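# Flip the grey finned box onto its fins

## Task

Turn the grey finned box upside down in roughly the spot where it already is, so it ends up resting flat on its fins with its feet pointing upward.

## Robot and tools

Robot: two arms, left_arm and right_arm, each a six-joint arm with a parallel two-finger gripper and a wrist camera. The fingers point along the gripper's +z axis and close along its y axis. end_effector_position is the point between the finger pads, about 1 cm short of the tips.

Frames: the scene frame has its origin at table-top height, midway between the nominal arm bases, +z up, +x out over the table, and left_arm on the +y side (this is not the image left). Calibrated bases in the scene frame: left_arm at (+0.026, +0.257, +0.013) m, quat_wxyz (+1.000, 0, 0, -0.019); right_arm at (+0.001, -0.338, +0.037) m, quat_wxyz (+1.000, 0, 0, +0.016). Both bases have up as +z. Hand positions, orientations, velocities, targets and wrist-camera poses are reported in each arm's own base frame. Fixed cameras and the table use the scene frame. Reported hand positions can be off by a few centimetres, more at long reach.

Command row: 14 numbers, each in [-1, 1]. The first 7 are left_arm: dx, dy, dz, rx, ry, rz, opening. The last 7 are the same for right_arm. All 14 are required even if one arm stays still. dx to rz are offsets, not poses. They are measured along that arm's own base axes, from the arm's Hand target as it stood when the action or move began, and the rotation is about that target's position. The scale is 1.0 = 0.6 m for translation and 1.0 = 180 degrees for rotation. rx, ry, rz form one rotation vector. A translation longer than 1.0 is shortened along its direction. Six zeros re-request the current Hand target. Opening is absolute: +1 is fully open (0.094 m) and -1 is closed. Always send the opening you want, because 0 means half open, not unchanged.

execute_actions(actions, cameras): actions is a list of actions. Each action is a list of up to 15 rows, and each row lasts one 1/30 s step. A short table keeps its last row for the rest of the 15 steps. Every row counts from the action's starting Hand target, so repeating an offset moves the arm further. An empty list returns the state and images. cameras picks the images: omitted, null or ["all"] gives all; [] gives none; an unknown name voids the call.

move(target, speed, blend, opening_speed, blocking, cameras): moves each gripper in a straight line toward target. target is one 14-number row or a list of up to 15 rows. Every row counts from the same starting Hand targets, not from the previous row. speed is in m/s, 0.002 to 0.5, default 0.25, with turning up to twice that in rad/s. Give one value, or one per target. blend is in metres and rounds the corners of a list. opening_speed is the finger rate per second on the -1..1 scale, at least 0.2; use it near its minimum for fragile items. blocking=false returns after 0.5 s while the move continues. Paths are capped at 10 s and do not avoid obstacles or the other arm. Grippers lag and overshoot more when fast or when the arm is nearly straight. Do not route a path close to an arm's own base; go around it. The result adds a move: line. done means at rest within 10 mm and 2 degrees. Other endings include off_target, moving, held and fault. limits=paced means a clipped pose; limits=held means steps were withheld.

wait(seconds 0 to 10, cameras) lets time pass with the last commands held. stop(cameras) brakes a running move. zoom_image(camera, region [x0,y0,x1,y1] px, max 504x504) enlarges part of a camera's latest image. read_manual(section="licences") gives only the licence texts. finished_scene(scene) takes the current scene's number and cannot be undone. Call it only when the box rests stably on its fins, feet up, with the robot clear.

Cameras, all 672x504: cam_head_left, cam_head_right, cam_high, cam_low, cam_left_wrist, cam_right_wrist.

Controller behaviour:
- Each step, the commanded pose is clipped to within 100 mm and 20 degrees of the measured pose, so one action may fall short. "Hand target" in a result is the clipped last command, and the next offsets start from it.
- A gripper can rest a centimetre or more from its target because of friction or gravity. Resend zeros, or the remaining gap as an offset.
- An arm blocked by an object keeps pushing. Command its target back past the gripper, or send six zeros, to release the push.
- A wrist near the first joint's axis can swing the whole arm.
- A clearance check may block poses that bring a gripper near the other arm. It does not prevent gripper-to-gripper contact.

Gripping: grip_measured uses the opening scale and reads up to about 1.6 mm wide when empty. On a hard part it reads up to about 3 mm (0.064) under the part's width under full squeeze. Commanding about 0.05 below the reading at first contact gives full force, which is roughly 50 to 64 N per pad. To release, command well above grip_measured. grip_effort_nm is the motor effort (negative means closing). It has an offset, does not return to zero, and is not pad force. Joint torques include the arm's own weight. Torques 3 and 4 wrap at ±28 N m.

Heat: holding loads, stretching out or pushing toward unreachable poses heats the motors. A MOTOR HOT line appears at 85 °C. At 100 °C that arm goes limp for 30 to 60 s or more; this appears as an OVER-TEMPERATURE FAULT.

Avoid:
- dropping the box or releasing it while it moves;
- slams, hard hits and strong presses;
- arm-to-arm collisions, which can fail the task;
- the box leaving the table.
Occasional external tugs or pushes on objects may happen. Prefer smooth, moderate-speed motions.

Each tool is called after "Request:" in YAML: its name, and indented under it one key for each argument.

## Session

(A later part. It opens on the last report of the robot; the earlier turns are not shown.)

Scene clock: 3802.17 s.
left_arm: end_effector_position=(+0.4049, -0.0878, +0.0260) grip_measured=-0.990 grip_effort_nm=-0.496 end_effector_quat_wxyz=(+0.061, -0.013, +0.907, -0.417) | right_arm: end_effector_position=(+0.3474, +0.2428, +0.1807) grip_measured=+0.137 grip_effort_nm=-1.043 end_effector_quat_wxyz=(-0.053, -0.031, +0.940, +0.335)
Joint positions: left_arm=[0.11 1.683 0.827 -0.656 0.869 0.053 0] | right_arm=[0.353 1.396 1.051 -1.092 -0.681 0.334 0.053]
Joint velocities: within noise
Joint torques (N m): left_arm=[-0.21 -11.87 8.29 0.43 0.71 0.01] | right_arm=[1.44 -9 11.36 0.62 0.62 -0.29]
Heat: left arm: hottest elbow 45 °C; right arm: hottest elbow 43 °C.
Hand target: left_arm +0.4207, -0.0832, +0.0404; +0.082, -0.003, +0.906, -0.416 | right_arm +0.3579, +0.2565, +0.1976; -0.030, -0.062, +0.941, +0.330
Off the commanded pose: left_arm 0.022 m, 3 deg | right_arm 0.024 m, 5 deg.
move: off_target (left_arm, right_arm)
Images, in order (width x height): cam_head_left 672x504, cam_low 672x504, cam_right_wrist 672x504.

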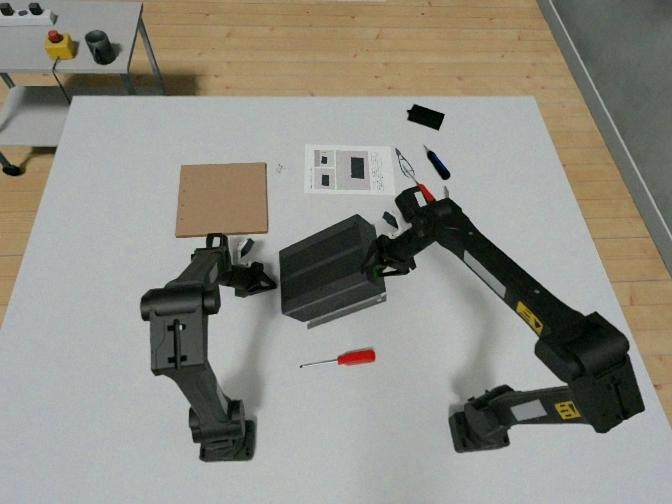

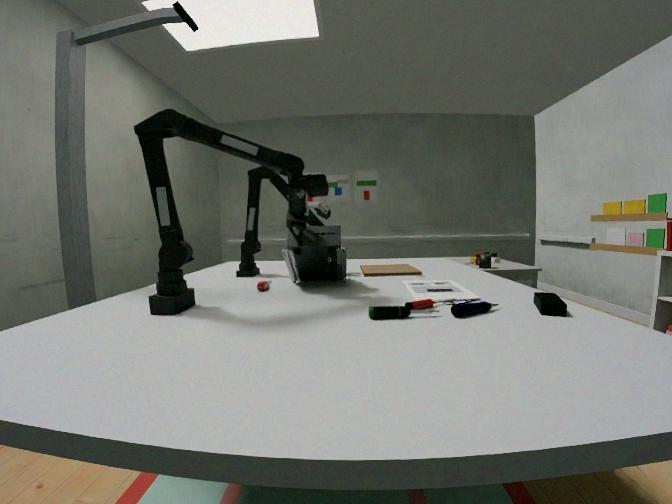

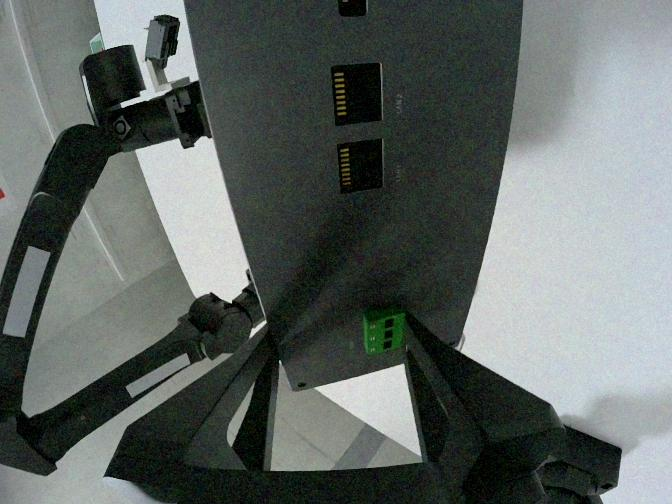

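Request:
move:
  target: [0,0.15,0.1,0,0,0,-1,-0.008,0.1215,0.0455,-0.106,-0.031,0,0.1]
  speed: 0.07
  cameras: ["cam_right_wrist", "cam_head_left"]

Scene clock: 3827.83 s.
left_arm: end_effector_position=(+0.4077, -0.0016, +0.0856) grip_measured=-0.990 grip_effort_nm=-0.496 end_effector_quat_wxyz=(+0.061, -0.014, +0.904, -0.424) | right_arm: end_effector_position=(+0.3482, +0.3202, +0.2195) grip_measured=+0.136 grip_effort_nm=-1.038 end_effector_quat_wxyz=(-0.006, -0.035, +0.984, +0.176)
Joint positions: left_arm=[0.325 1.656 0.993 -1.108 0.868 0.386 0] | right_arm=[0.638 1.458 1.297 -1.212 -0.297 0.598 0.053]
Joint velocities: within noise
Joint torques (N m): left_arm=[-0.09 -12.34 9.33 -0.02 0.49 -0.01] | right_arm=[0.85 -8.23 10.66 0.14 0.91 -0.71]
Heat: left arm: hottest elbow 44 °C; right arm: hottest elbow 45 °C.
Hand target: left_arm +0.4206, +0.0068, +0.1004; +0.082, -0.003, +0.906, -0.416 | right_arm +0.3531, +0.3294, +0.2249; +0.006, -0.072, +0.983, +0.166
Off the commanded pose: left_arm 0.021 m, 3 deg | right_arm 0.012 m, 5 deg.
move: off_target (left_arm, right_arm)
Images, in order (width x height): cam_head_left 672x504, cam_right_wrist 672x504.

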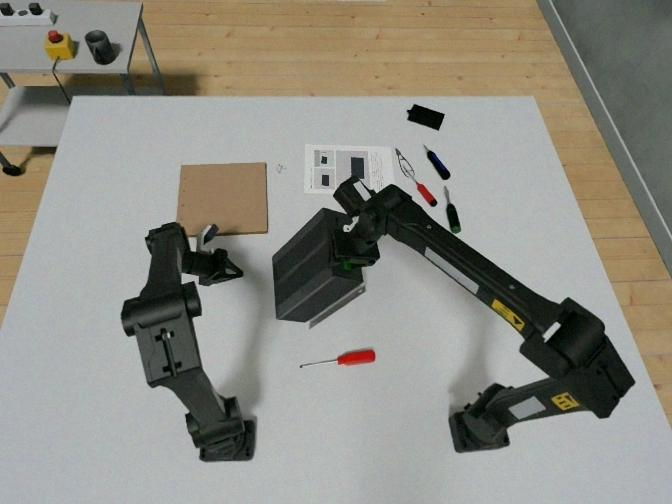

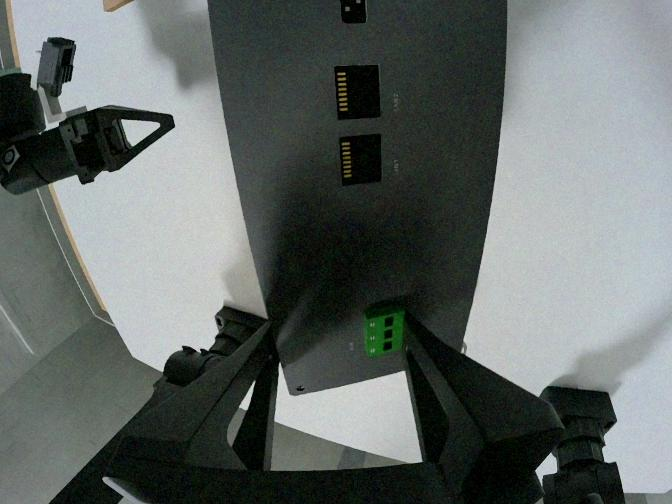

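Request:
move:
  target: [0,0,0,0,0,0,-1,-0.013,0.1435,0.002,-0.114,-0.0115,0,0.1]
  speed: 0.06
  cameras: ["cam_right_wrist", "cam_head_left"]

Scene clock: 3845.13 s.
left_arm: end_effector_position=(+0.4076, -0.0016, +0.0856) grip_measured=-0.990 grip_effort_nm=-0.496 end_effector_quat_wxyz=(+0.061, -0.014, +0.904, -0.424) | right_arm: end_effector_position=(+0.3439, +0.4096, +0.2325) grip_measured=+0.136 grip_effort_nm=-1.043 end_effector_quat_wxyz=(+0.015, -0.061, +0.998, +0.000)
Joint positions: left_arm=[0.325 1.656 0.993 -1.108 0.868 0.387 0] | right_arm=[0.88 1.728 1.688 -1.51 0.021 0.757 0.053]
Joint velocities: within noise
Joint torques (N m): left_arm=[0.03 -12.4 9.31 -0.05 0.51 0.01] | right_arm=[-0.73 -12.4 9.59 0.29 0.56 -0.22]
Heat: left arm: hottest elbow 46 °C; right arm: hottest elbow 48 °C.
Hand target: left_arm +0.4206, +0.0068, +0.1004; +0.082, -0.003, +0.906, -0.416 | right_arm +0.3455, +0.4155, +0.2262; +0.011, -0.075, +0.997, -0.013
Off the commanded pose: left_arm 0.021 m, 3 deg | right_arm 0.009 m, 2 deg.
move: off_target (left_arm)
Images, in order (width x height): cam_head_left 672x504, cam_right_wrist 672x504.

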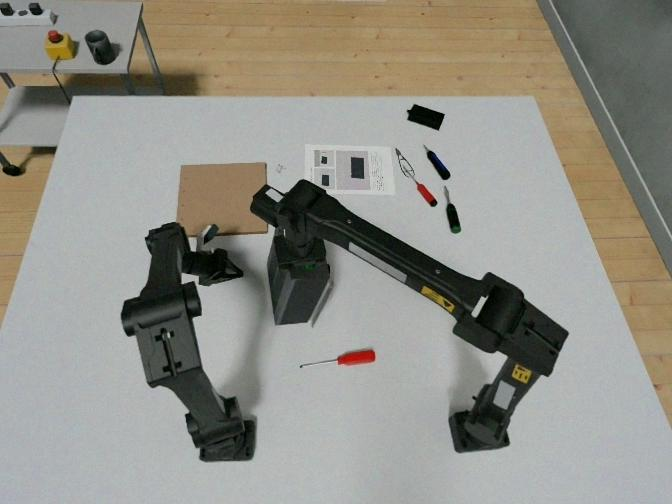

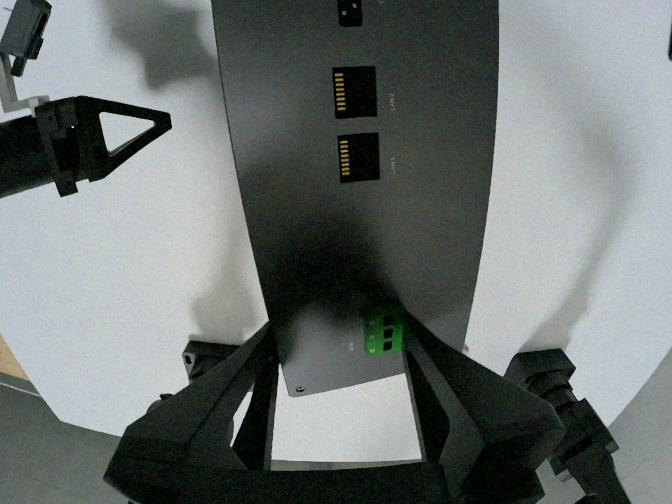

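Request:
wait:
  seconds: 0
  cameras: ["cam_low", "cam_head_right", "cam_high"]

Request:
zoom_image:
  camera: "cam_low"
  region: [220, 150, 420, 310]

Scene clock: 3851.47 s.
left_arm: end_effector_position=(+0.4076, -0.0016, +0.0856) grip_measured=-0.990 grip_effort_nm=-0.496 end_effector_quat_wxyz=(+0.061, -0.014, +0.904, -0.424) | right_arm: end_effector_position=(+0.3438, +0.4098, +0.2325) grip_measured=+0.136 grip_effort_nm=-1.043 end_effector_quat_wxyz=(+0.014, -0.062, +0.998, +0.000)
Joint positions: left_arm=[0.325 1.656 0.993 -1.108 0.868 0.387 0] | right_arm=[0.88 1.729 1.688 -1.51 0.021 0.757 0.053]
Joint velocities: within noise
Joint torques (N m): left_arm=[-0.03 -12.34 9.29 -0.03 0.49 0.01] | right_arm=[-0.21 -12.51 9.61 0.1 0.54 -0.25]
Heat: left arm: hottest elbow 46 °C; right arm: hottest elbow 48 °C.
Hand target: left_arm +0.4206, +0.0068, +0.1004; +0.082, -0.003, +0.906, -0.416 | right_arm +0.3453, +0.4156, +0.2262; +0.011, -0.075, +0.997, -0.013
Tool commands: left_gripper/opening=-1.0 right_gripper/opening=+0.1
Off the commanded pose: left_arm 0.021 m, 3 deg | right_arm 0.009 m, 2 deg.
Images, in order (width x height): cam_head_right 672x504, cam_high 672x504, cam_low 672x504.

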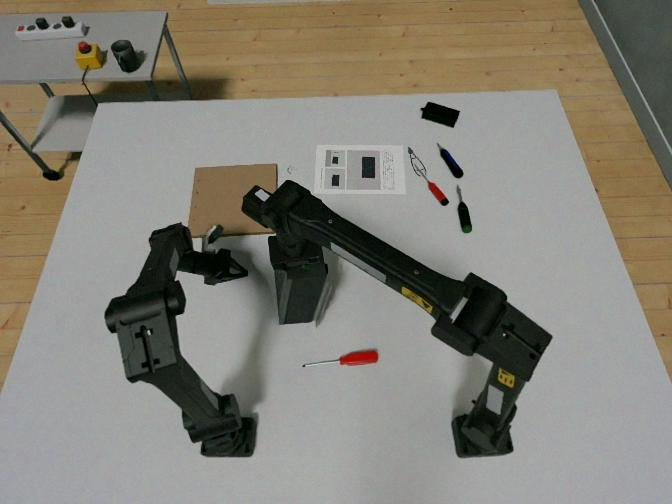

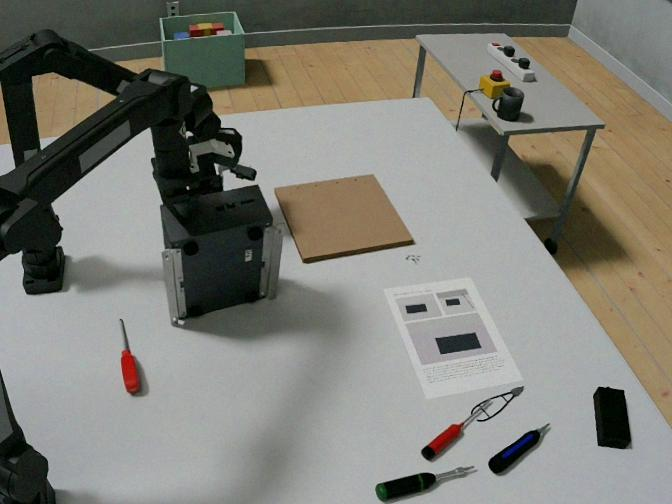

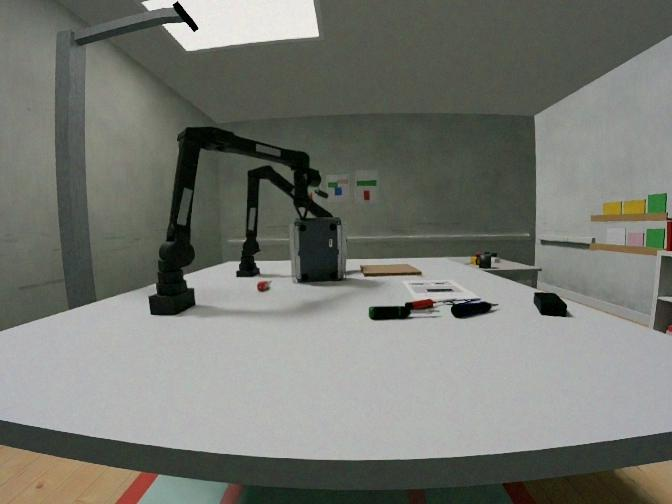

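Scaled by 2.520.

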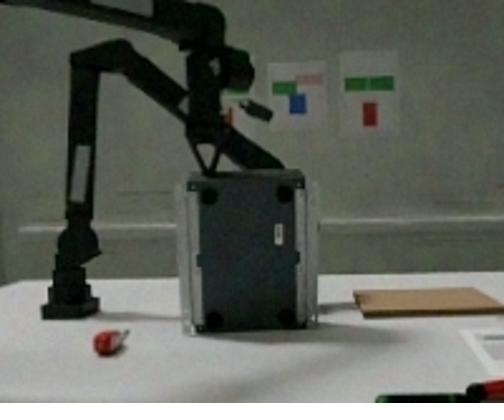

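Request:
move:
  target: [0,0,0,0,0,0,-1,-0.007,0.076,-0.0295,-0.056,0.004,0,0.1]
  speed: 0.05
  cameras: ["cam_low", "cam_high"]

Request:
zoom_image:
  camera: "cam_low"
  region: [270, 200, 370, 300]

Request:
zoom_image:
  camera: "cam_high"
  region: [110, 120, 310, 350]

Scene clock: 3869.67 s.
left_arm: end_effector_position=(+0.4076, -0.0016, +0.0856) grip_measured=-0.990 grip_effort_nm=-0.496 end_effector_quat_wxyz=(+0.061, -0.014, +0.904, -0.424) | right_arm: end_effector_position=(+0.3392, +0.4542, +0.2267) grip_measured=+0.136 grip_effort_nm=-1.043 end_effector_quat_wxyz=(+0.017, -0.066, +0.995, -0.078)
Joint positions: left_arm=[0.325 1.656 0.993 -1.108 0.868 0.387 0] | right_arm=[0.967 1.903 1.913 -1.683 0.123 0.842 0.053]
Joint velocities: within noise
Joint torques (N m): left_arm=[-0.09 -12.34 9.35 -0.05 0.5 0.02] | right_arm=[-0.67 -13.51 8.68 0.35 0.11 -0.2]
Heat: left arm: hottest elbow 47 °C; right arm: hottest elbow 47 °C.
Hand target: left_arm +0.4206, +0.0068, +0.1004; +0.082, -0.003, +0.906, -0.416 | right_arm +0.3412, +0.4611, +0.2085; -0.002, -0.076, +0.992, -0.100
Off the commanded pose: left_arm 0.021 m, 3 deg | right_arm 0.020 m, 3 deg.
joint sent to its limit (right arm) — joint 4 (wrist pitch), lower limit. The joint targets still meet the commanded pose.
move: off_target (left_arm, right_arm)
Images, in order (width x height): cam_high 672x504, cam_low 672x504.

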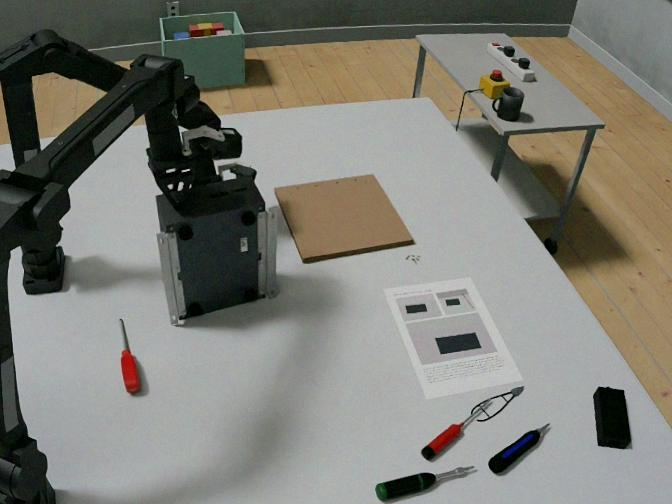

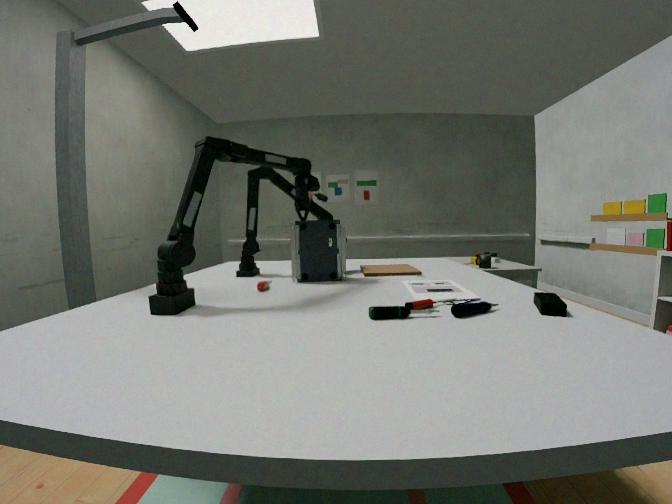

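Scaled by 5.040.

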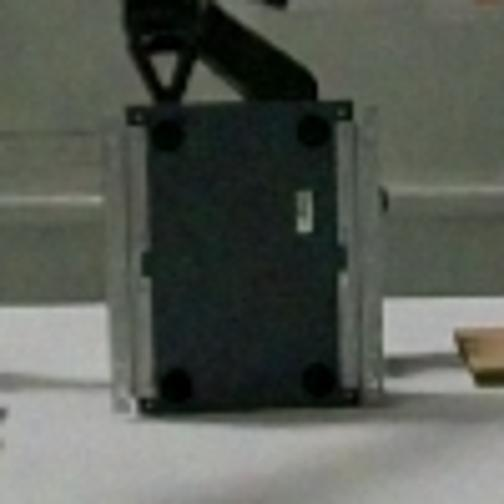

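Scaled by 2.191.

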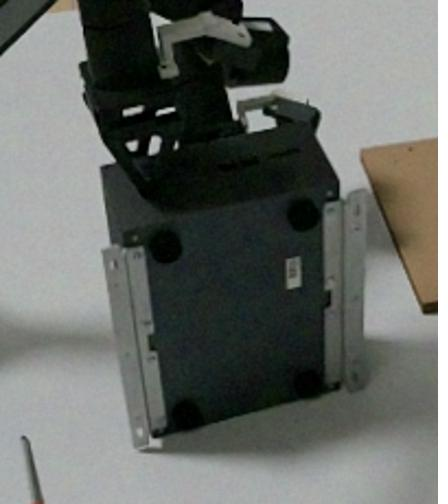

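Request:
move:
  target:
    - [0,0,0,0,0,0,-1,0,-0.008,0.025,0,0,0,0.1]
    - [0,0,0,0,0,0,-1,0,-0.008,0.025,0,0,0,0.42]
  speed: 0.04
  opening_speed: 0.3
  cameras: ["cam_high", "cam_right_wrist"]

Request:
zoom_image:
  camera: "cam_high"
  region: [110, 120, 310, 350]

Scene clock: 3885.47 s.
left_arm: end_effector_position=(+0.4076, -0.0016, +0.0856) grip_measured=-0.990 grip_effort_nm=-0.496 end_effector_quat_wxyz=(+0.061, -0.014, +0.904, -0.424) | right_arm: end_effector_position=(+0.3374, +0.4564, +0.2269) grip_measured=+0.418 grip_effort_nm=0.076 end_effector_quat_wxyz=(+0.016, -0.075, +0.994, -0.076)
Joint positions: left_arm=[0.325 1.656 0.993 -1.108 0.868 0.387 0] | right_arm=[0.971 1.903 1.913 -1.681 0.12 0.826 0.067]
Joint velocities: within noise
Joint torques (N m): left_arm=[0.15 -12.04 9.32 -0.05 0.5 0.01] | right_arm=[-1.03 -15.62 8.25 0.06 0.25 -0.1]
Heat: left arm: hottest elbow 47 °C; right arm: hottest elbow 48 °C.
Hand target: left_arm +0.4206, +0.0068, +0.1004; +0.082, -0.003, +0.906, -0.416 | right_arm +0.3411, +0.4563, +0.2234; -0.002, -0.076, +0.992, -0.100
Off the commanded pose: left_arm 0.021 m, 3 deg | right_arm 0.005 m, 3 deg.
joint sent to its limit (right arm) — joint 4 (wrist pitch), lower limit. The joint targets are off in orientation, not in position.
move: off_target (left_arm, right_arm); target 2's new opening was sent with right_arm's hand 0.004 m and 3 deg from that target
Images, in order (width x height): cam_high 672x504, cam_right_wrist 672x504.

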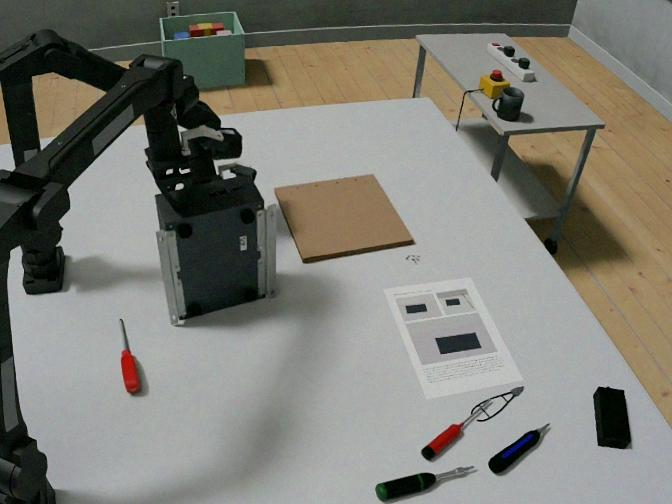

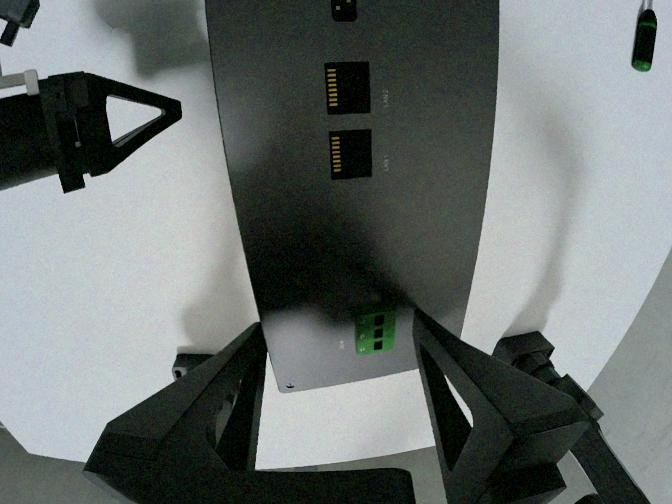

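Scaled by 2.191.

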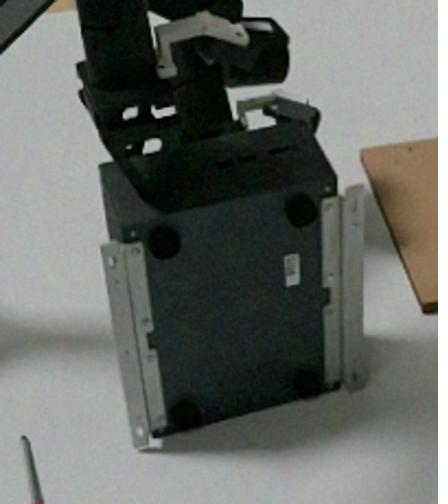

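Request:
move:
  target:
    - [0,0,0,0,0,0,-1,0,0.0,0.06,0,0,0,0.42]
    - [0,0,0.1,0,0,0,-1,0,-0.03,0.15,0.03,0,0,0.42]
    - [-0.12,0.1,0.33,0.1,0,0,0.42,0.03,-0.45,0.13,0.27,0.02,0,0.42]
  speed: [0.06, 0.1, 0.25]
  blend: [0.01, 0.02, 0]
  cameras: ["cam_left_wrist", "cam_head_left", "cam_high"]

Scene clock: 3966.07 s.
left_arm: end_effector_position=(+0.3435, +0.0599, +0.2804) grip_measured=+0.417 grip_effort_nm=0.159 end_effector_quat_wxyz=(+0.063, +0.002, +0.958, -0.279) | right_arm: end_effector_position=(+0.3576, +0.1899, +0.2979) grip_measured=+0.419 grip_effort_nm=0.066 end_effector_quat_wxyz=(-0.004, -0.074, +0.945, +0.318)
Joint positions: left_arm=[0.441 1.299 1.257 -1.67 0.564 0.486 0.067] | right_arm=[0.233 1.303 1.29 -1.45 -0.639 0.112 0.067]
Joint velocities: within noise
Joint torques (N m): left_arm=[0.09 -8.53 11.62 0.03 0.34 -0.01] | right_arm=[-1.32 -8.53 8.42 0.53 -0.6 -0.17]
Heat: left arm: hottest elbow 48 °C; right arm: hottest elbow 47 °C.
Hand target: left_arm +0.3485, +0.0667, +0.2984; +0.082, +0.010, +0.960, -0.269 | right_arm +0.3591, +0.1863, +0.3014; -0.001, -0.073, +0.945, +0.319
Off the commanded pose: left_arm 0.020 m, 3 deg | right_arm 0.005 m, 0 deg.
joint sent to its limit (left arm) — joint 4 (wrist pitch), lower limit. The joint targets still meet the commanded pose.
move: off_target (left_arm); target 3's new opening was sent with left_arm's hand 0.020 m and 3 deg from that target
Images, in order (width x height): cam_head_left 672x504, cam_high 672x504, cam_left_wrist 672x504.

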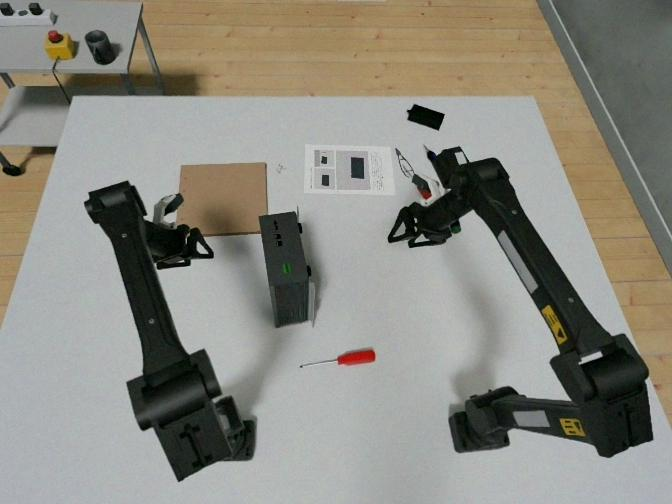

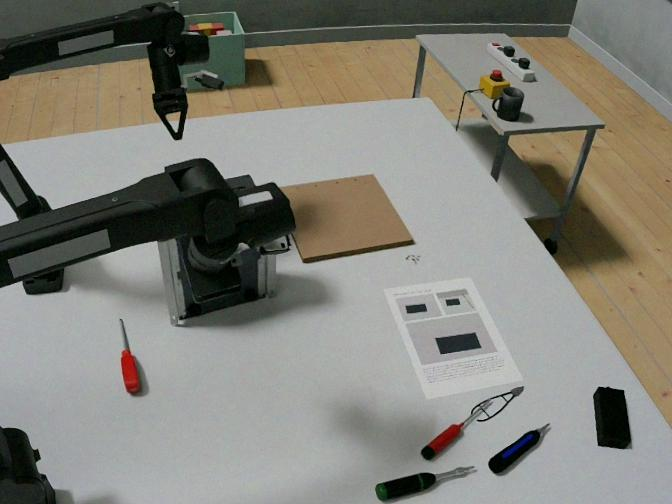

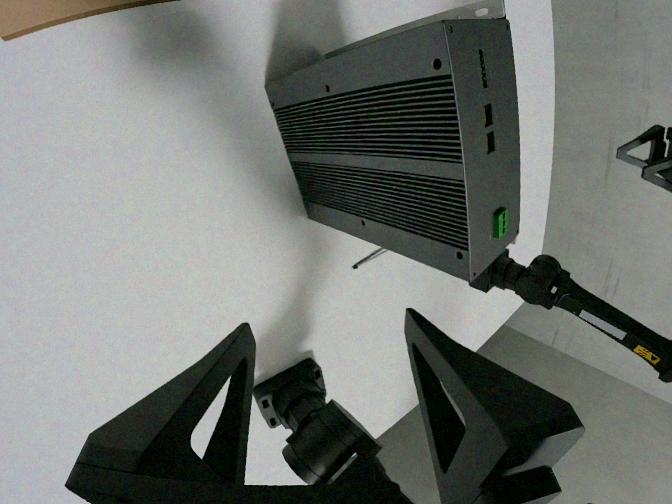

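Request:
zoom_image:
  camera: "cam_left_wrist"
  region: [400, 0, 560, 290]

Scaled by 1.738 from the camera's 672x504 image, which has a finer 960x720 frame.

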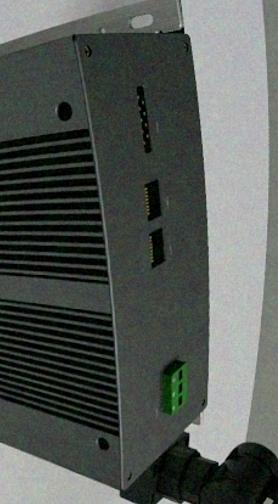

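Request:
move:
  target: [-0.0145,-0.27,0.035,0.1212,0.0506,0.0492,0.42,0,0,0,0,0,0,0.42]
  speed: 0.15
  cameras: ["cam_left_wrist", "cam_head_left"]

Request:
zoom_image:
  camera: "cam_left_wrist"
  region: [200, 150, 500, 400]

Scene clock: 4041.23 s.
left_arm: end_effector_position=(+0.3300, -0.0909, +0.3079) grip_measured=+0.417 grip_effort_nm=0.154 end_effector_quat_wxyz=(+0.016, -0.068, +0.995, -0.076) | right_arm: end_effector_position=(+0.3576, +0.1899, +0.2979) grip_measured=+0.419 grip_effort_nm=0.076 end_effector_quat_wxyz=(-0.004, -0.074, +0.945, +0.318)
Joint positions: left_arm=[-0.199 1.192 1.307 -1.616 0.137 -0.339 0.067] | right_arm=[0.233 1.303 1.29 -1.45 -0.639 0.112 0.067]
Joint velocities: within noise
Joint torques (N m): left_arm=[-1.49 -4.89 12.26 0.43 0.01 -0.29] | right_arm=[-1.44 -8.41 8.54 0.53 -0.58 -0.14]
Heat: left arm: hottest elbow 53 °C; right arm: hottest elbow 46 °C.
Hand target: left_arm +0.3400, -0.0952, +0.3195; +0.023, -0.070, +0.994, -0.076 | right_arm +0.3591, +0.1862, +0.3014; -0.001, -0.073, +0.945, +0.319
Off the commanded pose: left_arm 0.016 m, 1 deg | right_arm 0.005 m, 0 deg.
move: off_target (left_arm)
Images, in order (width x height): cam_head_left 672x504, cam_left_wrist 672x504.

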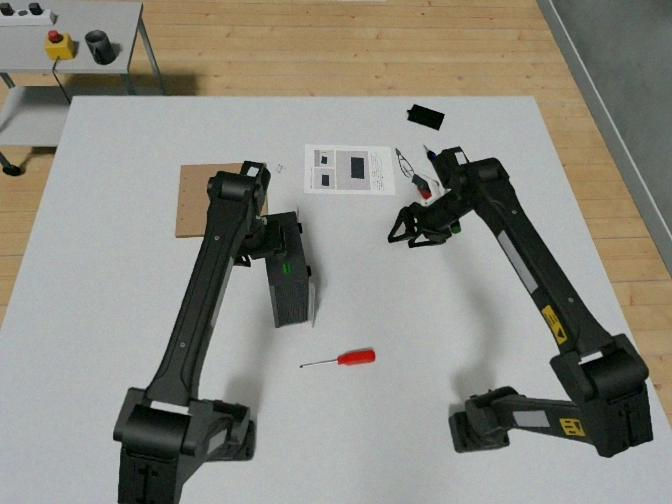

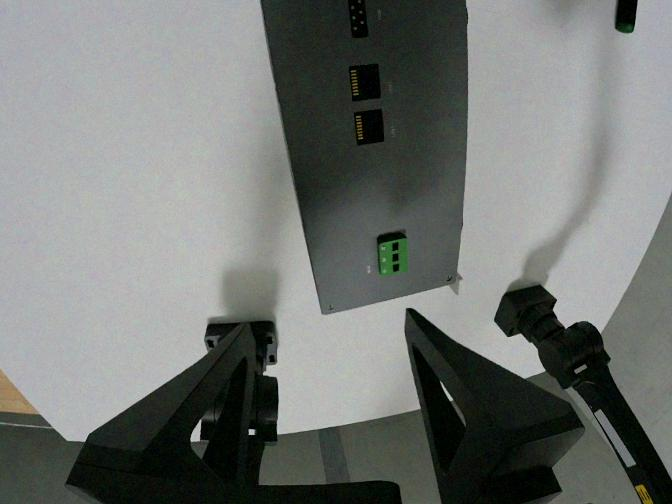

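Scaled by 1.680 from the camera's 672x504 image, which has a finer 960x720 frame.

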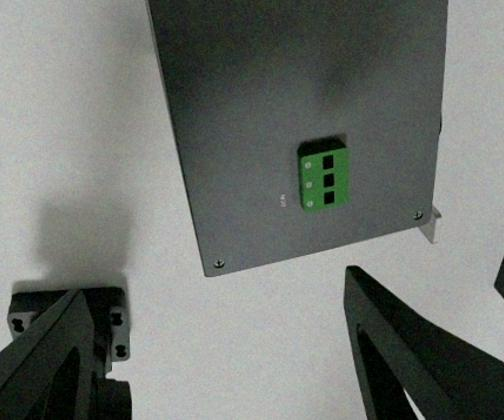

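Request:
move:
  target: [0.02,-0.027,-0.0333,0,0,0,0.42,0,0,0,0,0,0,0.42]
  speed: 0.08
  cameras: ["cam_left_wrist"]

Request:
zoom_image:
  camera: "cam_left_wrist"
  region: [240, 180, 500, 380]

Scene clock: 4074.00 s.
left_arm: end_effector_position=(+0.3423, -0.1062, +0.2972) grip_measured=+0.417 grip_effort_nm=0.154 end_effector_quat_wxyz=(+0.017, -0.068, +0.995, -0.075) | right_arm: end_effector_position=(+0.3576, +0.1900, +0.2979) grip_measured=+0.419 grip_effort_nm=0.066 end_effector_quat_wxyz=(-0.004, -0.074, +0.945, +0.318)
Joint positions: left_arm=[-0.235 1.227 1.307 -1.574 0.134 -0.377 0.067] | right_arm=[0.233 1.303 1.29 -1.45 -0.639 0.112 0.067]
Joint velocities: within noise
Joint torques (N m): left_arm=[-1.55 -5.36 10.35 1.29 0.02 -0.31] | right_arm=[-1.67 -8.35 8.51 0.43 -0.56 -0.15]
Heat: left arm: hottest elbow 55 °C; right arm: hottest elbow 46 °C.
Hand target: left_arm +0.3519, -0.1114, +0.2995; +0.023, -0.070, +0.994, -0.076 | right_arm +0.3591, +0.1863, +0.3015; -0.001, -0.073, +0.945, +0.320
Off the commanded pose: left_arm 0.011 m, 1 deg | right_arm 0.005 m, 0 deg.
move: off_target (left_arm)
Images, in order (width x height): cam_left_wrist 672x504.

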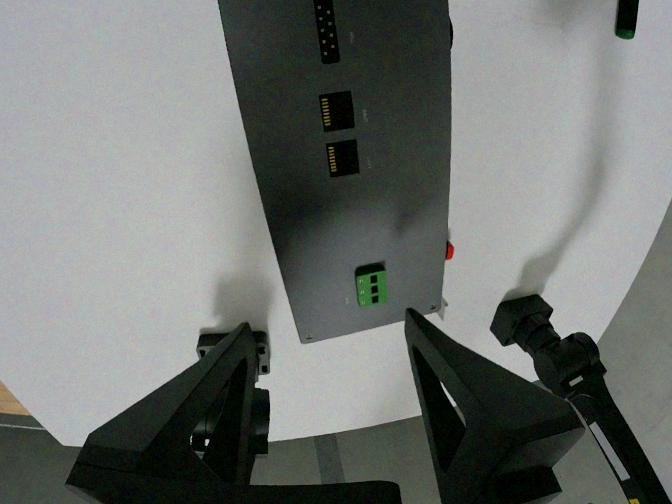

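Scaled by 1.938 from the camera's 672x504 image, which has a finer 960x720 frame.

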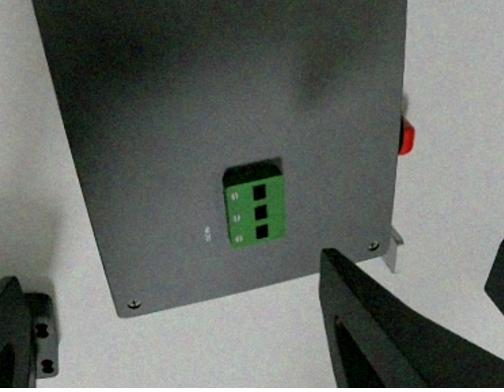

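Request:
move:
  target: [-0.002,-0.0087,-0.04,0,0,0,0.42,0,0,0,0,0,0,0.42]
  speed: 0.06
  cameras: ["cam_left_wrist"]

Request:
zoom_image:
  camera: "cam_left_wrist"
  region: [230, 230, 490, 430]

Scene clock: 4098.90 s.
left_arm: end_effector_position=(+0.3474, -0.1125, +0.2826) grip_measured=+0.417 grip_effort_nm=0.154 end_effector_quat_wxyz=(+0.027, -0.068, +0.994, -0.079) | right_arm: end_effector_position=(+0.3576, +0.1900, +0.2979) grip_measured=+0.419 grip_effort_nm=0.061 end_effector_quat_wxyz=(-0.004, -0.074, +0.945, +0.318)
Joint positions: left_arm=[-0.25 1.227 1.268 -1.51 0.132 -0.393 0.067] | right_arm=[0.233 1.303 1.29 -1.45 -0.639 0.112 0.067]
Joint velocities: within noise
Joint torques (N m): left_arm=[-1.61 -5.89 8.38 1.32 0.01 -0.32] | right_arm=[-1.79 -8.35 8.49 0.51 -0.59 -0.19]
Heat: left arm: hottest elbow 53 °C; right arm: hottest elbow 46 °C.
Hand target: left_arm +0.3507, -0.1166, +0.2755; +0.023, -0.070, +0.994, -0.076 | right_arm +0.3591, +0.1863, +0.3015; -0.001, -0.073, +0.945, +0.320
Off the commanded pose: left_arm 0.009 m, 1 deg | right_arm 0.005 m, 0 deg.
move: done
Images, in order (width x height): cam_left_wrist 672x504.

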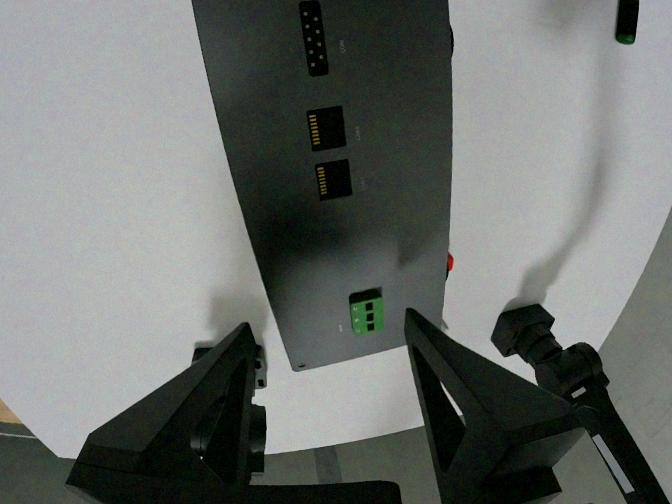

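Scaled by 1.938 from the camera's 672x504 image, which has a finer 960x720 frame.

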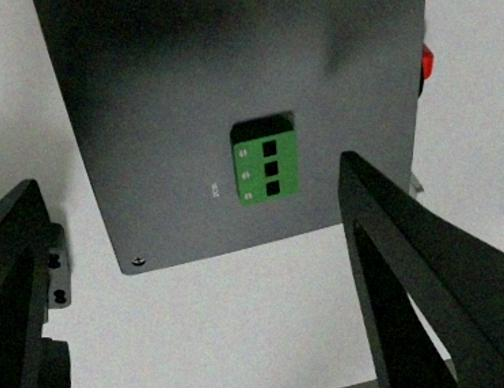

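Request:
move:
  target: [-0.0098,0.002,-0.031,0,0,0,0.42,0,0,0,0,0,0,0.42]
  speed: 0.05
  cameras: ["cam_left_wrist"]

Request:
zoom_image:
  camera: "cam_left_wrist"
  region: [230, 250, 490, 450]

Scene clock: 4122.47 s.
left_arm: end_effector_position=(+0.3441, -0.1119, +0.2588) grip_measured=+0.417 grip_effort_nm=0.154 end_effector_quat_wxyz=(+0.020, -0.069, +0.995, -0.076) | right_arm: end_effector_position=(+0.3576, +0.1900, +0.2979) grip_measured=+0.419 grip_effort_nm=0.071 end_effector_quat_wxyz=(-0.004, -0.074, +0.945, +0.318)
Joint positions: left_arm=[-0.251 1.227 1.206 -1.464 0.132 -0.394 0.067] | right_arm=[0.233 1.303 1.29 -1.45 -0.639 0.112 0.067]
Joint velocities: within noise
Joint torques (N m): left_arm=[-1.67 -6.95 8.35 1.4 0.02 -0.32] | right_arm=[-1.32 -8.94 8.49 0.55 -0.57 -0.15]
Heat: left arm: hottest elbow 51 °C; right arm: hottest elbow 46 °C.
Hand target: left_arm +0.3448, -0.1154, +0.2568; +0.023, -0.070, +0.994, -0.076 | right_arm +0.3591, +0.1863, +0.3015; -0.001, -0.073, +0.945, +0.320
Off the commanded pose: left_arm 0.004 m, 0 deg | right_arm 0.005 m, 0 deg.
move: done
Images, in order (width x height): cam_left_wrist 672x504.

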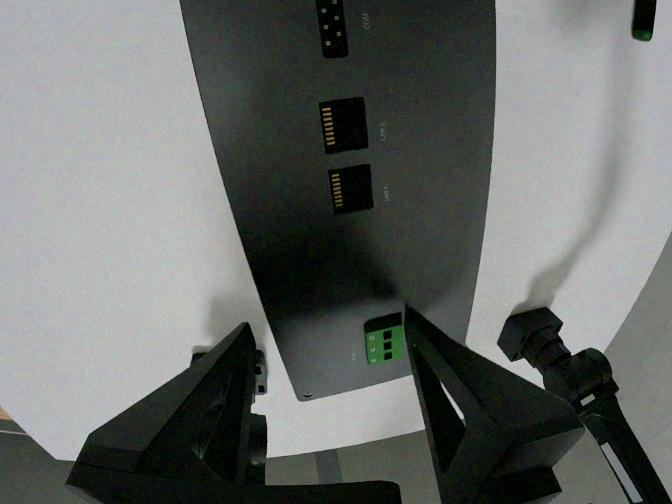

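Scaled by 1.938 from the camera's 672x504 image, which has a finer 960x720 frame.

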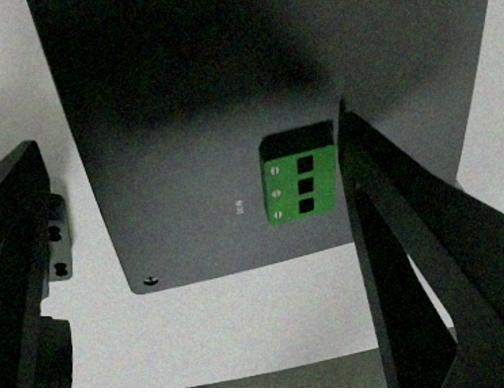

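Request:
move:
  target: [0,0,0,0,0,0,0.12,0,0,0,0,0,0,0.42]
  opening_speed: 0.3
  cameras: ["cam_left_wrist","cam_high"]

Scene clock: 4157.63 s.
left_arm: end_effector_position=(+0.3453, -0.1148, +0.2590) grip_measured=+0.122 grip_effort_nm=-0.672 end_effector_quat_wxyz=(+0.023, -0.068, +0.994, -0.079) | right_arm: end_effector_position=(+0.3576, +0.1900, +0.2979) grip_measured=+0.419 grip_effort_nm=0.071 end_effector_quat_wxyz=(-0.004, -0.074, +0.945, +0.318)
Joint positions: left_arm=[-0.257 1.227 1.206 -1.455 0.134 -0.399 0.053] | right_arm=[0.233 1.303 1.29 -1.45 -0.639 0.112 0.067]
Joint velocities: within noise
Joint torques (N m): left_arm=[-1.2 -7.06 8.4 0.94 -0.06 -0.27] | right_arm=[-1.32 -8.41 8.42 0.38 -0.55 -0.15]
Heat: left arm: hottest elbow 48 °C; right arm: hottest elbow 46 °C.
Hand target: left_arm +0.3448, -0.1154, +0.2568; +0.023, -0.070, +0.994, -0.076 | right_arm +0.3591, +0.1863, +0.3015; -0.001, -0.073, +0.945, +0.320
Off the commanded pose: left_arm 0.002 m, 0 deg | right_arm 0.005 m, 0 deg.
move: done
Images, in order (width x height): cam_high 672x504, cam_left_wrist 672x504.

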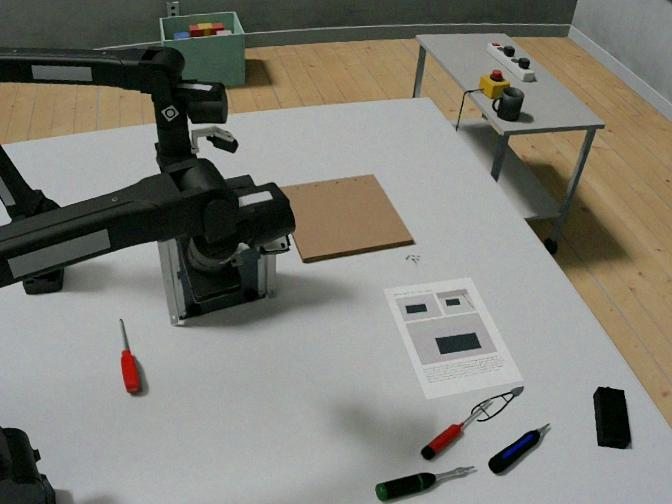

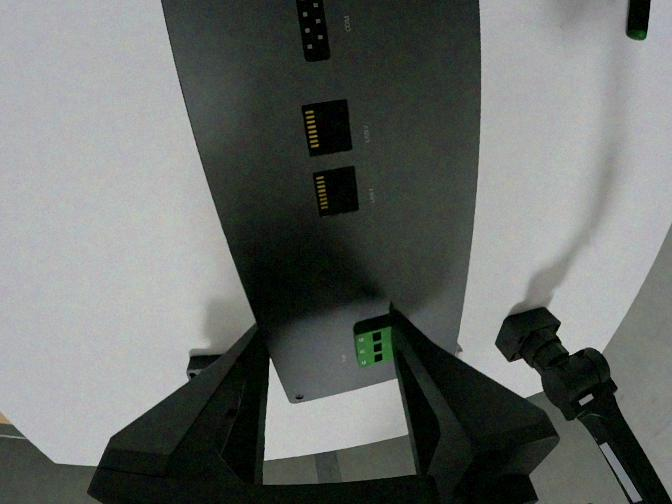

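Request:
move:
  target: [0,0,0,0,0,0,0.07,0,0,0,0,0,0,0.42]
  opening_speed: 0.3
  cameras: ["cam_left_wrist"]

Request:
zoom_image:
  camera: "cam_left_wrist"
  region: [220, 250, 480, 440]

Scene clock: 4163.73 s.
left_arm: end_effector_position=(+0.3453, -0.1148, +0.2590) grip_measured=+0.100 grip_effort_nm=-1.009 end_effector_quat_wxyz=(+0.023, -0.069, +0.994, -0.079) | right_arm: end_effector_position=(+0.3576, +0.1900, +0.2979) grip_measured=+0.419 grip_effort_nm=0.071 end_effector_quat_wxyz=(-0.004, -0.074, +0.945, +0.318)
Joint positions: left_arm=[-0.257 1.227 1.206 -1.455 0.134 -0.401 0.052] | right_arm=[0.233 1.303 1.29 -1.45 -0.639 0.112 0.067]
Joint velocities: within noise
Joint torques (N m): left_arm=[-1.03 -6.95 8.39 0.95 -0.07 -0.25] | right_arm=[-1.55 -8.47 8.55 0.34 -0.58 -0.15]
Heat: left arm: hottest elbow 48 °C; right arm: hottest elbow 46 °C.
Hand target: left_arm +0.3448, -0.1154, +0.2568; +0.023, -0.070, +0.994, -0.076 | right_arm +0.3591, +0.1863, +0.3015; -0.001, -0.073, +0.945, +0.320
Off the commanded pose: left_arm 0.002 m, 0 deg | right_arm 0.005 m, 0 deg.
move: done
Images, in order (width x height): cam_left_wrist 672x504.

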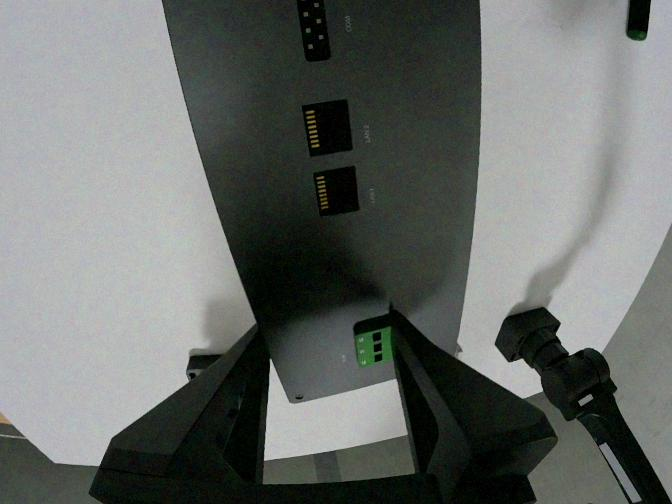

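Scaled by 1.938 from the camera's 672x504 image, which has a finer 960x720 frame.

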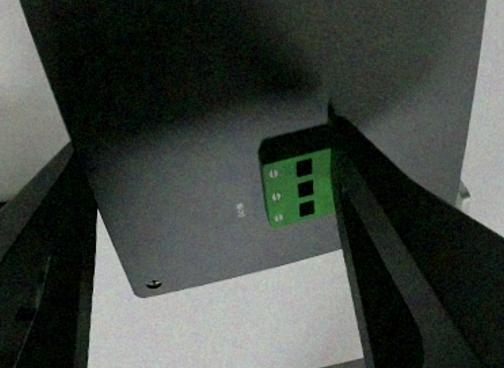

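Request:
move:
  target:
    - [0,0,0,0,0,0,0.42,0,0,0,0,0,0,0.42]
    - [0,0,0.075,0,0,0,0.42,0,0,0,0,0,0,0.42]
    - [0,0,0.08,0.038,-0.2156,0.035,0.42,0,0,0,0,0,0,0.42]
  speed: [0.1,0.1,0.25]
  opening_speed: 1.0
  cameras: ["cam_left_wrist","cam_head_left","cam_high"]

Scene clock: 4433.73 s.
left_arm: end_effector_position=(+0.3458, -0.1123, +0.3008) grip_measured=+0.417 grip_effort_nm=0.154 end_effector_quat_wxyz=(+0.350, -0.090, +0.932, -0.027) | right_arm: end_effector_position=(+0.3576, +0.1900, +0.2979) grip_measured=+0.419 grip_effort_nm=0.066 end_effector_quat_wxyz=(-0.004, -0.074, +0.945, +0.318)
Joint positions: left_arm=[-0.455 0.88 0.94 -0.971 -0.305 -0.541 0.067] | right_arm=[0.233 1.303 1.29 -1.45 -0.639 0.112 0.067]
Joint velocities: within noise
Joint torques (N m): left_arm=[-1.73 -3.72 9.13 2.52 -0.26 -0.32] | right_arm=[-1.38 -8.59 8.51 0.47 -0.62 -0.13]
Heat: left arm: hottest elbow 47 °C; right arm: hottest elbow 46 °C.
Hand target: left_arm +0.3448, -0.1154, +0.3048; +0.360, -0.093, +0.928, -0.035 | right_arm +0.3591, +0.1863, +0.3015; -0.001, -0.073, +0.945, +0.320
Off the commanded pose: left_arm 0.005 m, 2 deg | right_arm 0.005 m, 0 deg.
move: done
Images, in order (width x height): cam_head_left 672x504, cam_high 672x504, cam_left_wrist 672x504.

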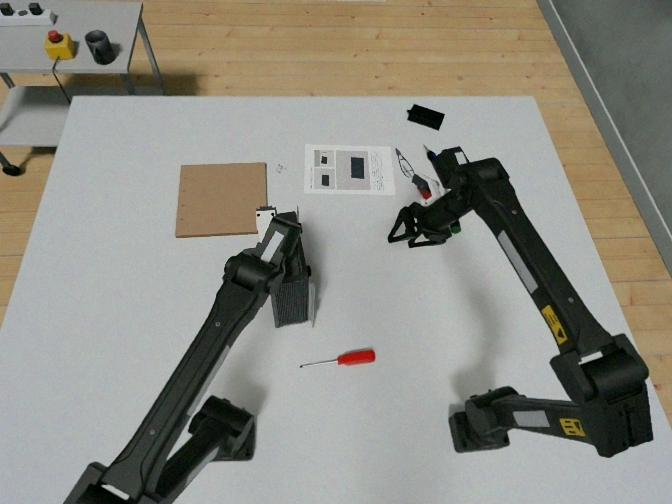

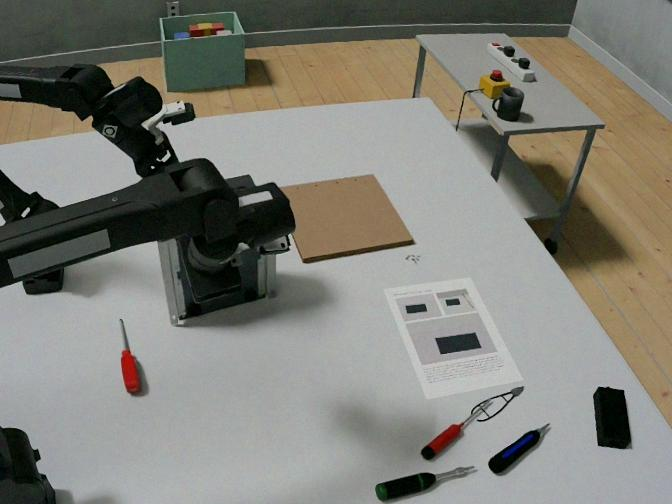

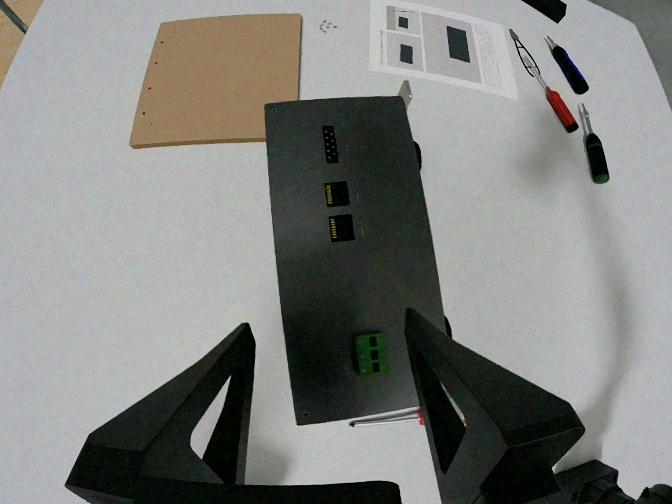

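Request:
move:
  target: [-0.0163,-0.0123,-0.0447,0,0,0,0.42,0,0,0,0,0,0,0.42]
  speed: 0.06
  cameras: ["cam_left_wrist"]

Request:
zoom_image:
  camera: "cam_left_wrist"
  region: [220, 250, 480, 440]

Scene clock: 4464.27 s.
left_arm: end_effector_position=(+0.3360, -0.1196, +0.2736) grip_measured=+0.417 grip_effort_nm=0.159 end_effector_quat_wxyz=(+0.350, -0.089, +0.932, -0.026) | right_arm: end_effector_position=(+0.3576, +0.1900, +0.2979) grip_measured=+0.419 grip_effort_nm=0.066 end_effector_quat_wxyz=(-0.004, -0.074, +0.945, +0.318)
Joint positions: left_arm=[-0.498 0.865 0.863 -0.922 -0.332 -0.577 0.067] | right_arm=[0.233 1.303 1.29 -1.45 -0.639 0.112 0.067]
Joint velocities: within noise
Joint torques (N m): left_arm=[-1.55 -3.37 9.1 2.41 -0.27 -0.29] | right_arm=[-0.97 -8.47 8.39 0.32 -0.59 -0.18]
Heat: left arm: hottest elbow 45 °C; right arm: hottest elbow 47 °C.
Hand target: left_arm +0.3350, -0.1227, +0.2781; +0.360, -0.093, +0.928, -0.035 | right_arm +0.3591, +0.1863, +0.3015; -0.001, -0.073, +0.945, +0.320
Off the commanded pose: left_arm 0.006 m, 2 deg | right_arm 0.005 m, 0 deg.
move: done
Images, in order (width x height): cam_left_wrist 672x504.

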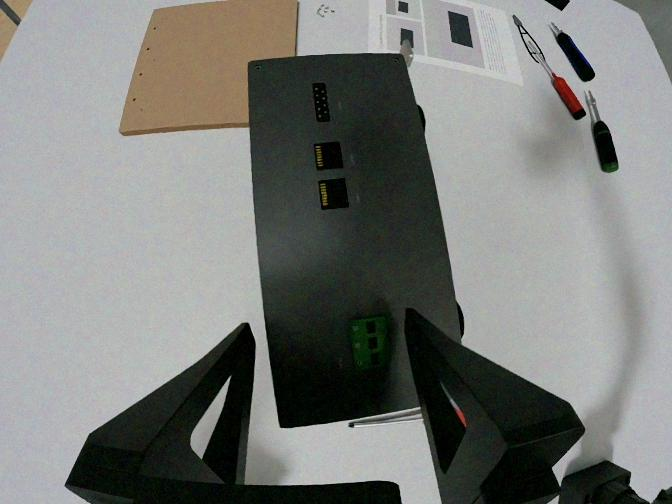

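Scaled by 1.938 from the camera's 672x504 image, which has a finer 960x720 frame.

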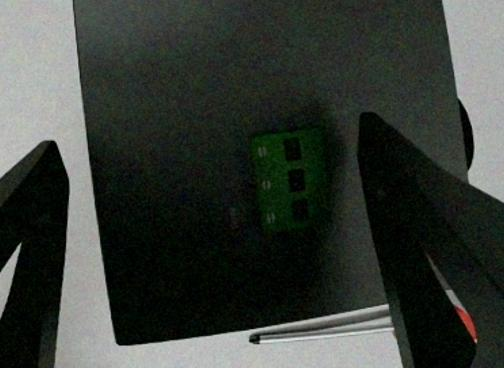

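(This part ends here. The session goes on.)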